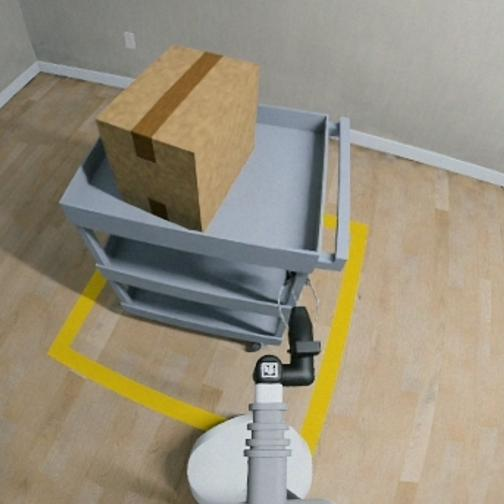

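Request:
move:
  blocking: false
  r1: {"joints":{"gripper_m":0.12}}

Request:
wait:
  seconds: 2

Request:
move:
  blocking: false
  r1: {"base":{"translate_m":-0.3},"joints":{"arm_m":0.02},"pace":"slow"}

Request:
wait:
  seconds: 6
  cameras: ["r1_head_camera","r1_wrist_camera"]

Request:
zoom_image:
  camera: "r1_head_camera"
  region: [40, 250, 420, 530]

Scene clock: 1234.10 s.
move: r1 moving
r1.base_odometry: x=-0.974 y=+1.358 heading=+1.097
r1.turned_by_wheels: +0.000
r1.turned_by_imu: +0.000
r1.base_tilt: forward=-1.6 right=+1.3
r1.lidar_m: 0.46 0.52 2.34 1.84 1.09 1.14 1.11 1.21 2.23 2.37 2.02 0.47
r1.base_status: not commanded
r1.joint_positions: lift_m=+0.480 arm_m=+0.090 wrist_yaw_rad=+0.003 wrist_pitch_rad=+0.003 wrist_roll_rad=+0.000 gripper_m=+0.005
r1.joint_status: gripper_m moving
r1.measured_speeds: all 0
r1.motor_effort: lift_m=+13(13) arm_m=-4(4) wheel_0=+4(5) wheel_1=-1(1) wheel_2=+0(0)
r1.servo_current: wrist_yaw_rad=59(65) wrist_pitch_rad=39(52) wrist_roll_rad=46(65) gripper_m=65(65)
r1.contact_limits: strafe_m 0.8
r1.hand_pose: x=+0.5496 y=-0.0865 z=+0.6578 quat_wxyz=(+1.000, +0.000, +0.002, +0.002) (m; r1's base frame)
r1.wrist_depth_mm: 169 162 155 150 303 - - / 202 213 197 157 - - - / 407 421 377 158 - - - / 699 - - 158 - - - / - - - 158 - - - / 668 - 183 160 179 - - / - - 163 157 148 - -
r2: as last shown
r2.lidar_m: 0.70 0.75 3.43 3.79 4.43 3.20 1.65 1.30 1.32 1.45 1.39 1.37
r2.motor_effort: lift_m=+21(21) arm_m=-5(5) wheel_0=+27(27) wheel_1=+6(6) wheel_2=+18(18)
r2.servo_current: wrist_yaw_rad=91(104) wrist_pitch_rad=46(46) wrist_roll_rad=46(59) gripper_m=98(98)
r2.wrist_depth_mm: - - 250 236 231 224 217 / - - 250 237 233 224 220 / - - 253 238 234 226 220 / - - 255 175 236 229 221 / - - 256 174 237 228 224 / - - 184 168 234 229 224 / - - 259 - 130 229 225
pictures: none

Scene clock: 1235.77 s.
earlier move: r1 done
r1.base_odometry: x=-0.974 y=+1.358 heading=+1.097
r1.turned_by_wheels: +0.000
r1.turned_by_imu: +0.000
r1.base_tilt: forward=-1.6 right=+1.3
r1.lidar_m: 0.46 0.51 2.35 1.84 1.10 1.14 1.11 1.19 2.21 2.36 2.04 0.47
r1.base_status: not commanded
r1.joint_positions: lift_m=+0.480 arm_m=+0.090 wrist_yaw_rad=+0.003 wrist_pitch_rad=+0.003 wrist_roll_rad=+0.000 gripper_m=+0.120
r1.joint_status: all done
r1.measured_speeds: all 0
r1.motor_effort: lift_m=+13(13) arm_m=-3(4) wheel_0=+4(5) wheel_1=-1(1) wheel_2=+0(0)
r1.servo_current: wrist_yaw_rad=46(72) wrist_pitch_rad=52(52) wrist_roll_rad=46(65) gripper_m=39(98)
r1.contact_limits: strafe_m 0.8
r1.hand_pose: x=+0.5495 y=-0.0866 z=+0.6578 quat_wxyz=(+1.000, +0.000, +0.002, +0.001) (m; r1's base frame)
r1.wrist_depth_mm: 169 163 155 150 303 - - / 202 212 197 157 - - - / 404 421 375 158 - - - / - - - 158 - - - / - - - 158 - - - / 661 194 164 158 191 - - / - 140 - 144 - - -
r2.base_odometry: x=-2.810 y=+0.428 heading=-2.604
r2.turned_by_wheels: +0.000
r2.turned_by_imu: +0.000
r2.base_tilt: forward=-0.7 right=+0.0
r2.lidar_m: 0.71 0.76 3.44 3.82 4.45 3.21 1.63 1.33 1.30 1.45 1.39 1.38
r2.base_status: not commanded
r2.joint_positions: lift_m=+0.910 arm_m=+0.331 wrist_yaw_rad=+0.877 wrist_pitch_rad=+0.001 wrist_roll_rad=+0.000 gripper_m=-0.019
r2.joint_status: not commanded
r2.measured_speeds: all 0
r2.motor_effort: lift_m=+21(21) arm_m=-4(5) wheel_0=+27(27) wheel_1=+6(6) wheel_2=+17(18)
r2.servo_current: wrist_yaw_rad=91(111) wrist_pitch_rad=46(52) wrist_roll_rad=52(59) gripper_m=91(104)
r2.hand_pose: x=+0.7535 y=+0.1659 z=+1.0876 quat_wxyz=(+0.905, +0.000, +0.000, +0.425) (m; r2's base frame)
r2.wrist_depth_mm: - - 249 235 231 224 216 / - - 251 237 233 224 219 / - - 252 239 234 226 220 / - - 254 175 236 229 221 / - - 255 174 236 229 223 / - - 184 168 234 229 224 / - - 259 - 130 228 225
wait: 1.67 of 2 s (r1 has come to rest)
pictures: none

Scene clock: 1236.27 s.
move: r1 moving
r1.base_odometry: x=-0.980 y=+1.347 heading=+1.097
r1.turned_by_wheels: +0.000
r1.turned_by_imu: +0.000
r1.base_tilt: forward=-1.6 right=+1.3
r1.lidar_m: 0.47 0.51 2.33 1.82 1.10 1.15 1.09 1.18 2.20 2.35 2.06 0.47
r1.base_status: translate_m moving
r1.joint_positions: lift_m=+0.480 arm_m=+0.077 wrist_yaw_rad=+0.003 wrist_pitch_rad=+0.003 wrist_roll_rad=+0.000 gripper_m=+0.120
r1.joint_status: arm_m moving
r1.measured_speeds: translate_m=-0.048 strafe_m=+0.000 rotate_rad=+0.000 lift_m=+0.000 arm_m=-0.049 wrist_yaw_rad=+0.000 wrist_pitch_rad=+0.000 wrist_roll_rad=+0.000
r1.motor_effort: lift_m=+13(13) arm_m=-4(7) wheel_0=-5(6) wheel_1=-6(6) wheel_2=+6(7)
r1.servo_current: wrist_yaw_rad=46(59) wrist_pitch_rad=52(52) wrist_roll_rad=46(65) gripper_m=46(46)
r1.hand_pose: x=+0.5369 y=-0.0866 z=+0.6578 quat_wxyz=(+1.000, +0.000, +0.002, +0.001) (m; r1's base frame)
r1.wrist_depth_mm: 192 183 176 170 303 - - / 202 210 214 178 530 - - / 415 424 445 178 - - - / 691 - - 179 - - - / - - - 179 - - - / 691 193 - 181 191 - - / - 140 - 144 - - -
r2: as last shown
r2.lidar_m: 0.71 0.74 3.44 3.80 4.44 3.23 1.63 1.31 1.31 1.45 1.38 1.39
r2.motor_effort: lift_m=+21(21) arm_m=-5(5) wheel_0=+26(27) wheel_1=+6(6) wheel_2=+18(18)
r2.servo_current: wrist_yaw_rad=98(111) wrist_pitch_rad=39(46) wrist_roll_rad=39(52) gripper_m=98(98)
r2.wrist_depth_mm: - - 249 236 232 224 217 / - - 251 236 232 224 219 / - - 251 238 235 226 220 / - - 254 175 236 227 222 / - - 255 174 237 228 223 / - - 184 168 235 229 223 / - - 260 - 130 229 224
pictures: none

Scene clock: 1240.07 s.
earlier move: r1 done
r1.base_odometry: x=-1.111 y=+1.091 heading=+1.096
r1.turned_by_wheels: +0.000
r1.turned_by_imu: +0.000
r1.base_tilt: forward=-1.6 right=+1.3
r1.lidar_m: 0.75 0.84 2.46 1.30 0.94 5.46 0.80 0.84 1.57 2.28 2.33 2.08
r1.base_status: done
r1.joint_positions: lift_m=+0.480 arm_m=+0.020 wrist_yaw_rad=+0.003 wrist_pitch_rad=+0.003 wrist_roll_rad=+0.000 gripper_m=+0.120
r1.joint_status: all done
r1.measured_speeds: all 0
r1.motor_effort: lift_m=+12(13) arm_m=-4(7) wheel_0=-3(7) wheel_1=-3(6) wheel_2=+3(8)
r1.servo_current: wrist_yaw_rad=65(78) wrist_pitch_rad=46(52) wrist_roll_rad=59(72) gripper_m=46(52)
r1.hand_pose: x=+0.4796 y=-0.0867 z=+0.6578 quat_wxyz=(+1.000, +0.000, +0.002, +0.001) (m; r1's base frame)
r1.wrist_depth_mm: - 621 778 - - - - / 683 603 539 512 - - - / 585 564 535 521 - - - / - - - 521 - - - / - - - 525 - - - / - 194 - - 189 - - / 1537 141 - 138 1537 1366 1464
r2.base_odometry: x=-2.810 y=+0.428 heading=-2.604
r2.turned_by_wheels: +0.000
r2.turned_by_imu: +0.001
r2.base_tilt: forward=-0.7 right=+0.0
r2.lidar_m: 0.70 0.74 3.43 3.84 4.46 3.23 1.61 1.33 1.29 1.46 1.40 1.37
r2.base_status: not commanded
r2.joint_positions: lift_m=+0.910 arm_m=+0.331 wrist_yaw_rad=+0.877 wrist_pitch_rad=+0.001 wrist_roll_rad=+0.000 gripper_m=-0.019
r2.joint_status: not commanded
r2.measured_speeds: all 0
r2.motor_effort: lift_m=+21(21) arm_m=-5(5) wheel_0=+27(27) wheel_1=+6(6) wheel_2=+17(18)
r2.servo_current: wrist_yaw_rad=104(117) wrist_pitch_rad=39(46) wrist_roll_rad=39(65) gripper_m=98(98)
r2.hand_pose: x=+0.7535 y=+0.1659 z=+1.0876 quat_wxyz=(+0.905, +0.000, +0.000, +0.425) (m; r2's base frame)
r2.wrist_depth_mm: - - 249 235 231 223 217 / - - 251 236 232 224 219 / - - 251 237 235 225 220 / - - 254 175 235 227 220 / - - 255 175 237 229 223 / - - 185 168 235 229 224 / - - 259 - 130 229 225
wait: 3.80 of 6 s (r1 has come to rest)
pictures: r1_head_camera, r1_wrist_camera
Images, in order (width x height): r1_head_camera 420x560, r1_wrist_camera 616x392.

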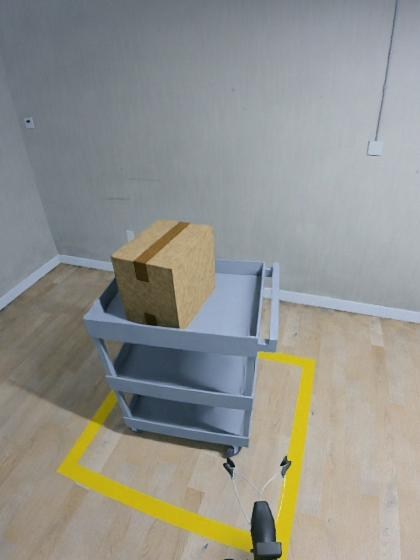

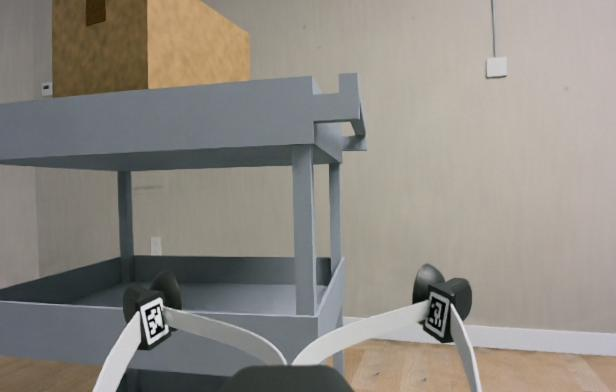

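Scaled by 1.326 from the camera's 420x560 image, which has a finer 600x800 frame.

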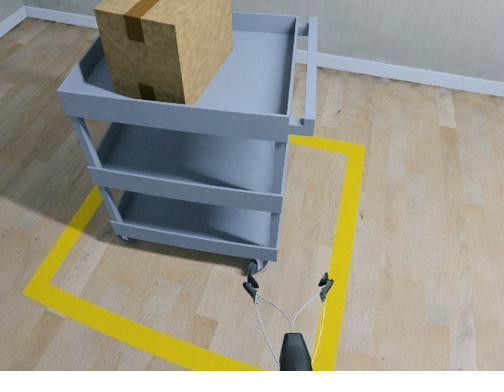

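Request:
move:
  blocking: false
  r2: {"base":{"translate_m":0.136,"strafe_m":0.237},"joints":{"wrist_yaw_rad":0.60},"pace":"slow","speeds":{"wrist_yaw_rad":0.1}}

Request:
wait:
  seconds: 3

Request:
wait:
  seconds: 2
  cameras: ["r2_wrist_camera","r2_head_camera"]

Scene clock: 1278.70 s.
move: r2 moving
r1: as last shown
r1.lidar_m: 0.75 0.84 2.46 1.29 0.91 5.44 0.80 0.85 1.60 2.28 2.35 2.06
r1.motor_effort: lift_m=+12(13) arm_m=-4(5) wheel_0=-3(4) wheel_1=-3(4) wheel_2=+3(3)
r1.servo_current: wrist_yaw_rad=46(65) wrist_pitch_rad=39(46) wrist_roll_rad=39(65) gripper_m=46(52)
r1.wrist_depth_mm: - 615 768 - - - - / 676 603 544 517 - - - / 591 559 535 530 - - - / - - - 525 - - - / - - - 530 - - - / - 194 - - 190 - - / 1618 141 - 139 1499 1464 1430
r2.base_odometry: x=-2.810 y=+0.416 heading=-2.601
r2.turned_by_wheels: +0.003
r2.turned_by_imu: +0.003
r2.base_tilt: forward=-0.7 right=+0.1
r2.lidar_m: 0.71 0.75 3.43 3.79 4.44 3.24 1.64 1.33 1.32 1.47 1.41 1.36
r2.base_status: translate_m moving; strafe_m moving
r2.joint_positions: lift_m=+0.910 arm_m=+0.331 wrist_yaw_rad=+0.868 wrist_pitch_rad=+0.001 wrist_roll_rad=+0.000 gripper_m=-0.019
r2.joint_status: wrist_yaw_rad moving
r2.measured_speeds: translate_m=+0.024 strafe_m=+0.042 rotate_rad=+0.000 lift_m=+0.000 arm_m=+0.000 wrist_yaw_rad=-0.084 wrist_pitch_rad=+0.000 wrist_roll_rad=+0.000
r2.motor_effort: lift_m=+21(21) arm_m=-5(5) wheel_0=+14(22) wheel_1=+18(18) wheel_2=+4(15)
r2.servo_current: wrist_yaw_rad=540(540) wrist_pitch_rad=39(46) wrist_roll_rad=52(52) gripper_m=85(98)
r2.hand_pose: x=+0.7551 y=+0.1635 z=+1.0876 quat_wxyz=(+0.907, +0.000, +0.000, +0.420) (m; r2's base frame)
r2.wrist_depth_mm: - - 249 236 231 223 217 / - - 250 236 233 224 217 / - - 253 237 234 226 220 / - - 255 174 236 228 221 / - - 256 174 236 227 223 / - - 183 168 235 229 223 / - - 258 - 236 229 224
pictures: none

Scene clock: 1281.70 s.
earlier move: r2 moving
r1.base_odometry: x=-1.111 y=+1.091 heading=+1.096
r1.turned_by_wheels: +0.000
r1.turned_by_imu: +0.000
r1.base_tilt: forward=-1.6 right=+1.3
r1.lidar_m: 0.73 0.85 2.42 1.30 0.94 1.63 0.79 0.84 1.60 2.27 2.39 2.07
r1.base_status: not commanded
r1.joint_positions: lift_m=+0.480 arm_m=+0.020 wrist_yaw_rad=+0.003 wrist_pitch_rad=+0.003 wrist_roll_rad=+0.000 gripper_m=+0.120
r1.joint_status: not commanded
r1.measured_speeds: all 0
r1.motor_effort: lift_m=+13(13) arm_m=-5(5) wheel_0=-3(4) wheel_1=-3(4) wheel_2=+3(3)
r1.servo_current: wrist_yaw_rad=39(78) wrist_pitch_rad=46(52) wrist_roll_rad=52(72) gripper_m=39(52)
r1.hand_pose: x=+0.4796 y=-0.0867 z=+0.6578 quat_wxyz=(+1.000, +0.000, +0.002, +0.001) (m; r1's base frame)
r1.wrist_depth_mm: - 615 768 - - - - / 676 609 539 517 - - - / 591 559 539 521 - - - / - - - 521 - - - / - - - 525 - - - / - 194 - - 190 - - / 1537 141 - 139 1537 1397 1464
r2.base_odometry: x=-2.805 y=+0.158 heading=-2.604
r2.turned_by_wheels: -0.002
r2.turned_by_imu: +0.005
r2.base_tilt: forward=-0.6 right=+0.0
r2.lidar_m: 0.75 2.56 3.17 3.52 4.38 3.89 1.96 1.59 1.55 1.73 1.45 1.10
r2.base_status: translate_m moving; strafe_m moving
r2.joint_positions: lift_m=+0.910 arm_m=+0.331 wrist_yaw_rad=+0.609 wrist_pitch_rad=+0.001 wrist_roll_rad=+0.000 gripper_m=-0.019
r2.joint_status: wrist_yaw_rad moving
r2.measured_speeds: translate_m=+0.012 strafe_m=+0.022 rotate_rad=-0.001 lift_m=+0.000 arm_m=+0.000 wrist_yaw_rad=-0.017 wrist_pitch_rad=+0.000 wrist_roll_rad=+0.000
r2.motor_effort: lift_m=+21(21) arm_m=-5(5) wheel_0=+1(23) wheel_1=+4(19) wheel_2=+3(15)
r2.servo_current: wrist_yaw_rad=65(624) wrist_pitch_rad=46(46) wrist_roll_rad=46(59) gripper_m=98(98)
r2.hand_pose: x=+0.7885 y=+0.0932 z=+1.0876 quat_wxyz=(+0.954, +0.000, +0.001, +0.300) (m; r2's base frame)
r2.wrist_depth_mm: - - 248 163 236 230 225 / - - 251 167 237 230 226 / - - 252 165 238 232 227 / - - 253 167 241 233 229 / - - 255 168 242 236 230 / - - 187 168 183 236 232 / - - 258 - 242 235 233
wait: 3.00 s; no rest
pictures: none

Scene clock: 1282.23 s.
earlier move: r2 done
r1.base_odometry: x=-1.111 y=+1.091 heading=+1.096
r1.turned_by_wheels: +0.000
r1.turned_by_imu: +0.000
r1.base_tilt: forward=-1.6 right=+1.3
r1.lidar_m: 0.75 0.84 2.45 1.32 0.94 1.67 0.81 0.84 1.57 2.26 2.37 2.08
r1.base_status: not commanded
r1.joint_positions: lift_m=+0.480 arm_m=+0.020 wrist_yaw_rad=+0.003 wrist_pitch_rad=+0.003 wrist_roll_rad=+0.000 gripper_m=+0.120
r1.joint_status: not commanded
r1.measured_speeds: all 0
r1.motor_effort: lift_m=+13(13) arm_m=-5(5) wheel_0=-3(4) wheel_1=-3(4) wheel_2=+3(3)
r1.servo_current: wrist_yaw_rad=59(78) wrist_pitch_rad=46(52) wrist_roll_rad=52(72) gripper_m=46(52)
r1.hand_pose: x=+0.4796 y=-0.0867 z=+0.6578 quat_wxyz=(+1.000, +0.000, +0.002, +0.001) (m; r1's base frame)
r1.wrist_depth_mm: - 609 778 - - - - / 676 609 544 517 - - - / 585 559 539 517 - - - / - - - 521 - - - / - - - 521 - - - / - 194 - - 189 - - / 1537 141 - 139 1499 1397 1464
r2.base_odometry: x=-2.805 y=+0.155 heading=-2.604
r2.turned_by_wheels: +0.000
r2.turned_by_imu: +0.000
r2.base_tilt: forward=-0.6 right=+0.1
r2.lidar_m: 0.73 2.53 3.18 3.51 4.40 3.92 1.95 1.58 1.56 1.73 1.45 1.11
r2.base_status: done
r2.joint_positions: lift_m=+0.910 arm_m=+0.331 wrist_yaw_rad=+0.607 wrist_pitch_rad=+0.001 wrist_roll_rad=+0.000 gripper_m=-0.019
r2.joint_status: all done
r2.measured_speeds: all 0
r2.motor_effort: lift_m=+21(21) arm_m=-5(5) wheel_0=-2(23) wheel_1=+4(19) wheel_2=+2(15)
r2.servo_current: wrist_yaw_rad=59(624) wrist_pitch_rad=46(46) wrist_roll_rad=39(59) gripper_m=91(98)
r2.hand_pose: x=+0.7887 y=+0.0928 z=+1.0876 quat_wxyz=(+0.954, +0.000, +0.001, +0.299) (m; r2's base frame)
r2.wrist_depth_mm: - - 250 163 236 230 225 / - - 250 163 237 230 227 / - - 252 166 238 232 228 / - - 252 167 240 235 229 / - - 256 167 241 235 230 / - - 187 169 182 236 233 / - - 257 - 244 235 233
wait: 0.53 of 2 s (r2 has come to rest)
pictures: r2_head_camera, r2_wrist_camera
Images, in order (width x height): r2_head_camera 420x560, r2_wrist_camera 616x392.

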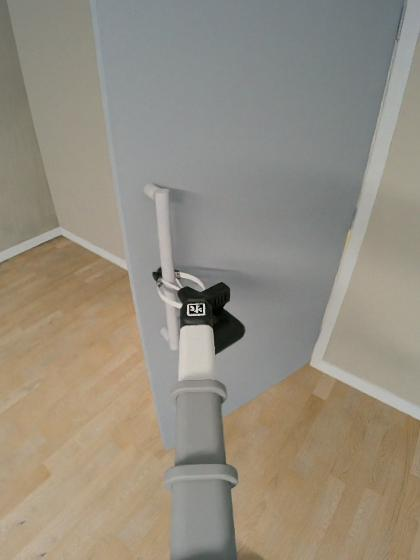

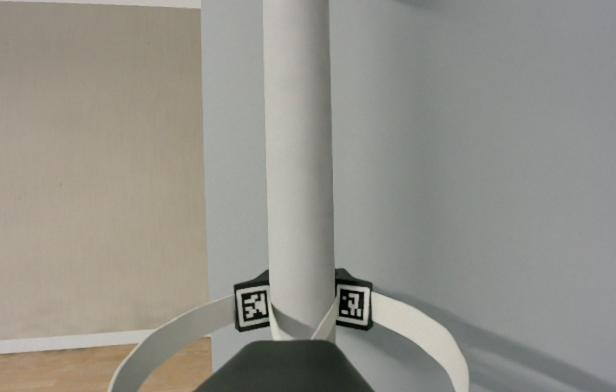

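Request:
move:
  blocking: false
  r2: {"base":{"translate_m":0.20,"strafe_m":0.20},"joints":{"wrist_yaw_rad":0.30},"pace":"slow","speeds":{"wrist_yaw_rad":0.1}}

Request:
wait:
  seconds: 4

Request:
wait:
  seconds: 0.2
  cameras: ["r2_wrist_camera","r2_head_camera"]

Scene clock: 1290.30 s.
move: r2 moving
r1: as last shown
r1.lidar_m: 0.74 0.85 2.45 1.32 0.93 1.67 0.80 0.82 1.59 2.26 2.34 2.06
r1.motor_effort: lift_m=+13(13) arm_m=-4(5) wheel_0=-3(3) wheel_1=-4(4) wheel_2=+3(3)
r1.servo_current: wrist_yaw_rad=46(72) wrist_pitch_rad=46(52) wrist_roll_rad=52(65) gripper_m=39(46)
r1.wrist_depth_mm: - 615 759 - - - - / 683 597 539 517 - - - / 591 559 535 525 - - - / - - - 525 - - - / - - - 525 - - - / - 194 - - 190 - - / 1537 141 - 139 1537 1397 1499
r2.base_odometry: x=-2.808 y=+0.142 heading=-2.603
r2.turned_by_wheels: +0.001
r2.turned_by_imu: +0.002
r2.base_tilt: forward=-0.7 right=+0.0
r2.lidar_m: 0.74 2.53 3.16 3.51 4.39 3.91 1.97 1.61 1.58 1.77 1.43 1.07
r2.base_status: translate_m moving; strafe_m moving
r2.joint_positions: lift_m=+0.910 arm_m=+0.331 wrist_yaw_rad=+0.574 wrist_pitch_rad=+0.001 wrist_roll_rad=+0.000 gripper_m=-0.019
r2.joint_status: wrist_yaw_rad moving
r2.measured_speeds: translate_m=+0.036 strafe_m=+0.036 rotate_rad=+0.004 lift_m=+0.000 arm_m=+0.000 wrist_yaw_rad=-0.083 wrist_pitch_rad=+0.000 wrist_roll_rad=+0.000
r2.motor_effort: lift_m=+21(21) arm_m=-5(5) wheel_0=-1(6) wheel_1=+10(10) wheel_2=-1(2)
r2.servo_current: wrist_yaw_rad=124(137) wrist_pitch_rad=46(46) wrist_roll_rad=59(59) gripper_m=98(98)
r2.hand_pose: x=+0.7917 y=+0.0831 z=+1.0876 quat_wxyz=(+0.959, +0.000, +0.001, +0.283) (m; r2's base frame)
r2.wrist_depth_mm: - - 248 164 236 232 227 / - - 249 166 238 232 228 / - - 251 165 240 233 229 / - - 251 169 240 235 231 / - - 254 167 242 236 231 / - - 187 167 183 237 234 / - - 257 - 244 236 235
pictures: none

Scene clock: 1293.87 s.
earlier move: r2 done
r1.base_odometry: x=-1.111 y=+1.091 heading=+1.096
r1.turned_by_wheels: +0.000
r1.turned_by_imu: +0.000
r1.base_tilt: forward=-1.6 right=+1.2
r1.lidar_m: 0.76 0.85 2.46 1.34 0.92 1.26 0.80 0.83 1.62 2.27 2.35 2.06
r1.base_status: not commanded
r1.joint_positions: lift_m=+0.480 arm_m=+0.020 wrist_yaw_rad=+0.003 wrist_pitch_rad=+0.003 wrist_roll_rad=+0.000 gripper_m=+0.120
r1.joint_status: not commanded
r1.measured_speeds: all 0
r1.motor_effort: lift_m=+13(13) arm_m=-4(5) wheel_0=-3(4) wheel_1=-3(4) wheel_2=+3(3)
r1.servo_current: wrist_yaw_rad=52(72) wrist_pitch_rad=39(52) wrist_roll_rad=65(72) gripper_m=39(52)
r1.hand_pose: x=+0.4796 y=-0.0867 z=+0.6578 quat_wxyz=(+1.000, +0.000, +0.002, +0.001) (m; r1's base frame)
r1.wrist_depth_mm: - 615 768 - - - - / 676 609 539 517 - - - / 585 559 539 525 - - - / - - - 525 - - - / - - - 525 - - - / - 194 - - 190 - - / 1576 141 - 139 1576 1464 1499
r2.base_odometry: x=-2.874 y=-0.119 heading=-2.605
r2.turned_by_wheels: -0.002
r2.turned_by_imu: +0.000
r2.base_tilt: forward=-0.6 right=+0.1
r2.lidar_m: 0.74 2.52 2.89 3.22 4.43 4.39 2.30 1.88 1.86 1.73 1.41 0.94
r2.base_status: done
r2.joint_positions: lift_m=+0.910 arm_m=+0.331 wrist_yaw_rad=+0.299 wrist_pitch_rad=+0.001 wrist_roll_rad=+0.000 gripper_m=-0.019
r2.joint_status: all done
r2.measured_speeds: all 0
r2.motor_effort: lift_m=+21(21) arm_m=-5(5) wheel_0=-12(14) wheel_1=+0(12) wheel_2=-3(5)
r2.servo_current: wrist_yaw_rad=52(202) wrist_pitch_rad=39(46) wrist_roll_rad=46(59) gripper_m=98(98)
r2.hand_pose: x=+0.8033 y=+0.0014 z=+1.0876 quat_wxyz=(+0.989, +0.000, +0.001, +0.149) (m; r2's base frame)
r2.wrist_depth_mm: - - 245 163 240 238 236 / - - 245 167 241 240 237 / - - 247 167 243 240 240 / - - 249 166 245 243 241 / - - 251 167 247 244 242 / - - 251 168 181 245 244 / - - 253 - 249 245 244
wait: 3.57 of 4 s (r2 has come to rest)
pictures: none

Scene clock: 1294.07 s.
r1.base_odometry: x=-1.111 y=+1.091 heading=+1.096
r1.turned_by_wheels: +0.000
r1.turned_by_imu: +0.000
r1.base_tilt: forward=-1.6 right=+1.2
r1.lidar_m: 0.76 0.85 2.45 1.31 0.94 1.30 0.79 0.84 1.55 2.27 2.36 2.07
r1.base_status: not commanded
r1.joint_positions: lift_m=+0.480 arm_m=+0.020 wrist_yaw_rad=+0.003 wrist_pitch_rad=+0.003 wrist_roll_rad=+0.000 gripper_m=+0.120
r1.joint_status: not commanded
r1.measured_speeds: all 0
r1.motor_effort: lift_m=+12(13) arm_m=-4(5) wheel_0=-3(4) wheel_1=-4(4) wheel_2=+3(3)
r1.servo_current: wrist_yaw_rad=39(72) wrist_pitch_rad=39(52) wrist_roll_rad=46(72) gripper_m=39(52)
r1.hand_pose: x=+0.4796 y=-0.0867 z=+0.6578 quat_wxyz=(+1.000, +0.000, +0.002, +0.001) (m; r1's base frame)
r1.wrist_depth_mm: - 621 768 - - - - / 676 603 544 512 - - - / 591 564 539 525 - - - / - - - 521 - - - / - - - 530 - - - / - 194 - - 190 - - / 1537 141 - 139 1499 1397 1464
r2.base_odometry: x=-2.874 y=-0.119 heading=-2.605
r2.turned_by_wheels: +0.000
r2.turned_by_imu: +0.000
r2.base_tilt: forward=-0.7 right=+0.0
r2.lidar_m: 0.75 2.47 2.87 3.23 4.42 4.40 2.28 1.89 1.84 1.76 1.41 0.92
r2.base_status: done
r2.joint_positions: lift_m=+0.910 arm_m=+0.331 wrist_yaw_rad=+0.299 wrist_pitch_rad=+0.001 wrist_roll_rad=+0.000 gripper_m=-0.019
r2.joint_status: all done
r2.measured_speeds: all 0
r2.motor_effort: lift_m=+21(21) arm_m=-5(5) wheel_0=-13(14) wheel_1=-1(12) wheel_2=-3(5)
r2.servo_current: wrist_yaw_rad=33(202) wrist_pitch_rad=39(46) wrist_roll_rad=33(59) gripper_m=91(98)
r2.hand_pose: x=+0.8033 y=+0.0014 z=+1.0876 quat_wxyz=(+0.989, +0.000, +0.001, +0.149) (m; r2's base frame)
r2.wrist_depth_mm: - - 244 163 240 238 236 / - - 246 167 242 239 238 / - - 247 168 242 241 238 / - - 249 166 245 242 241 / - - 251 168 246 245 242 / - - 251 168 182 245 243 / - - 253 - 248 245 246
wait: 0.20 s; no rest
pictures: r2_head_camera, r2_wrist_camera
Images, in order (width x height): r2_head_camera 420x560, r2_wrist_camera 616x392.

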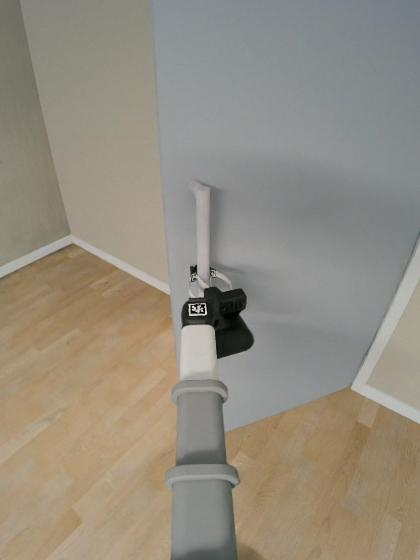

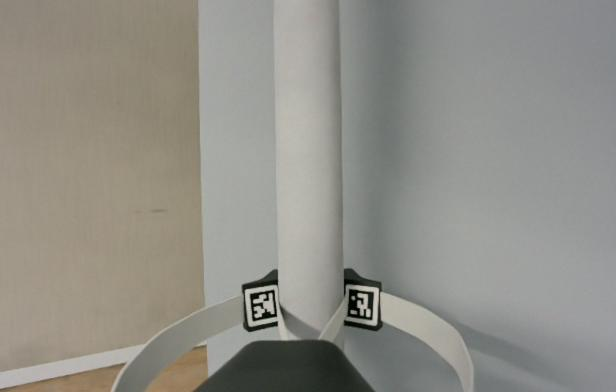

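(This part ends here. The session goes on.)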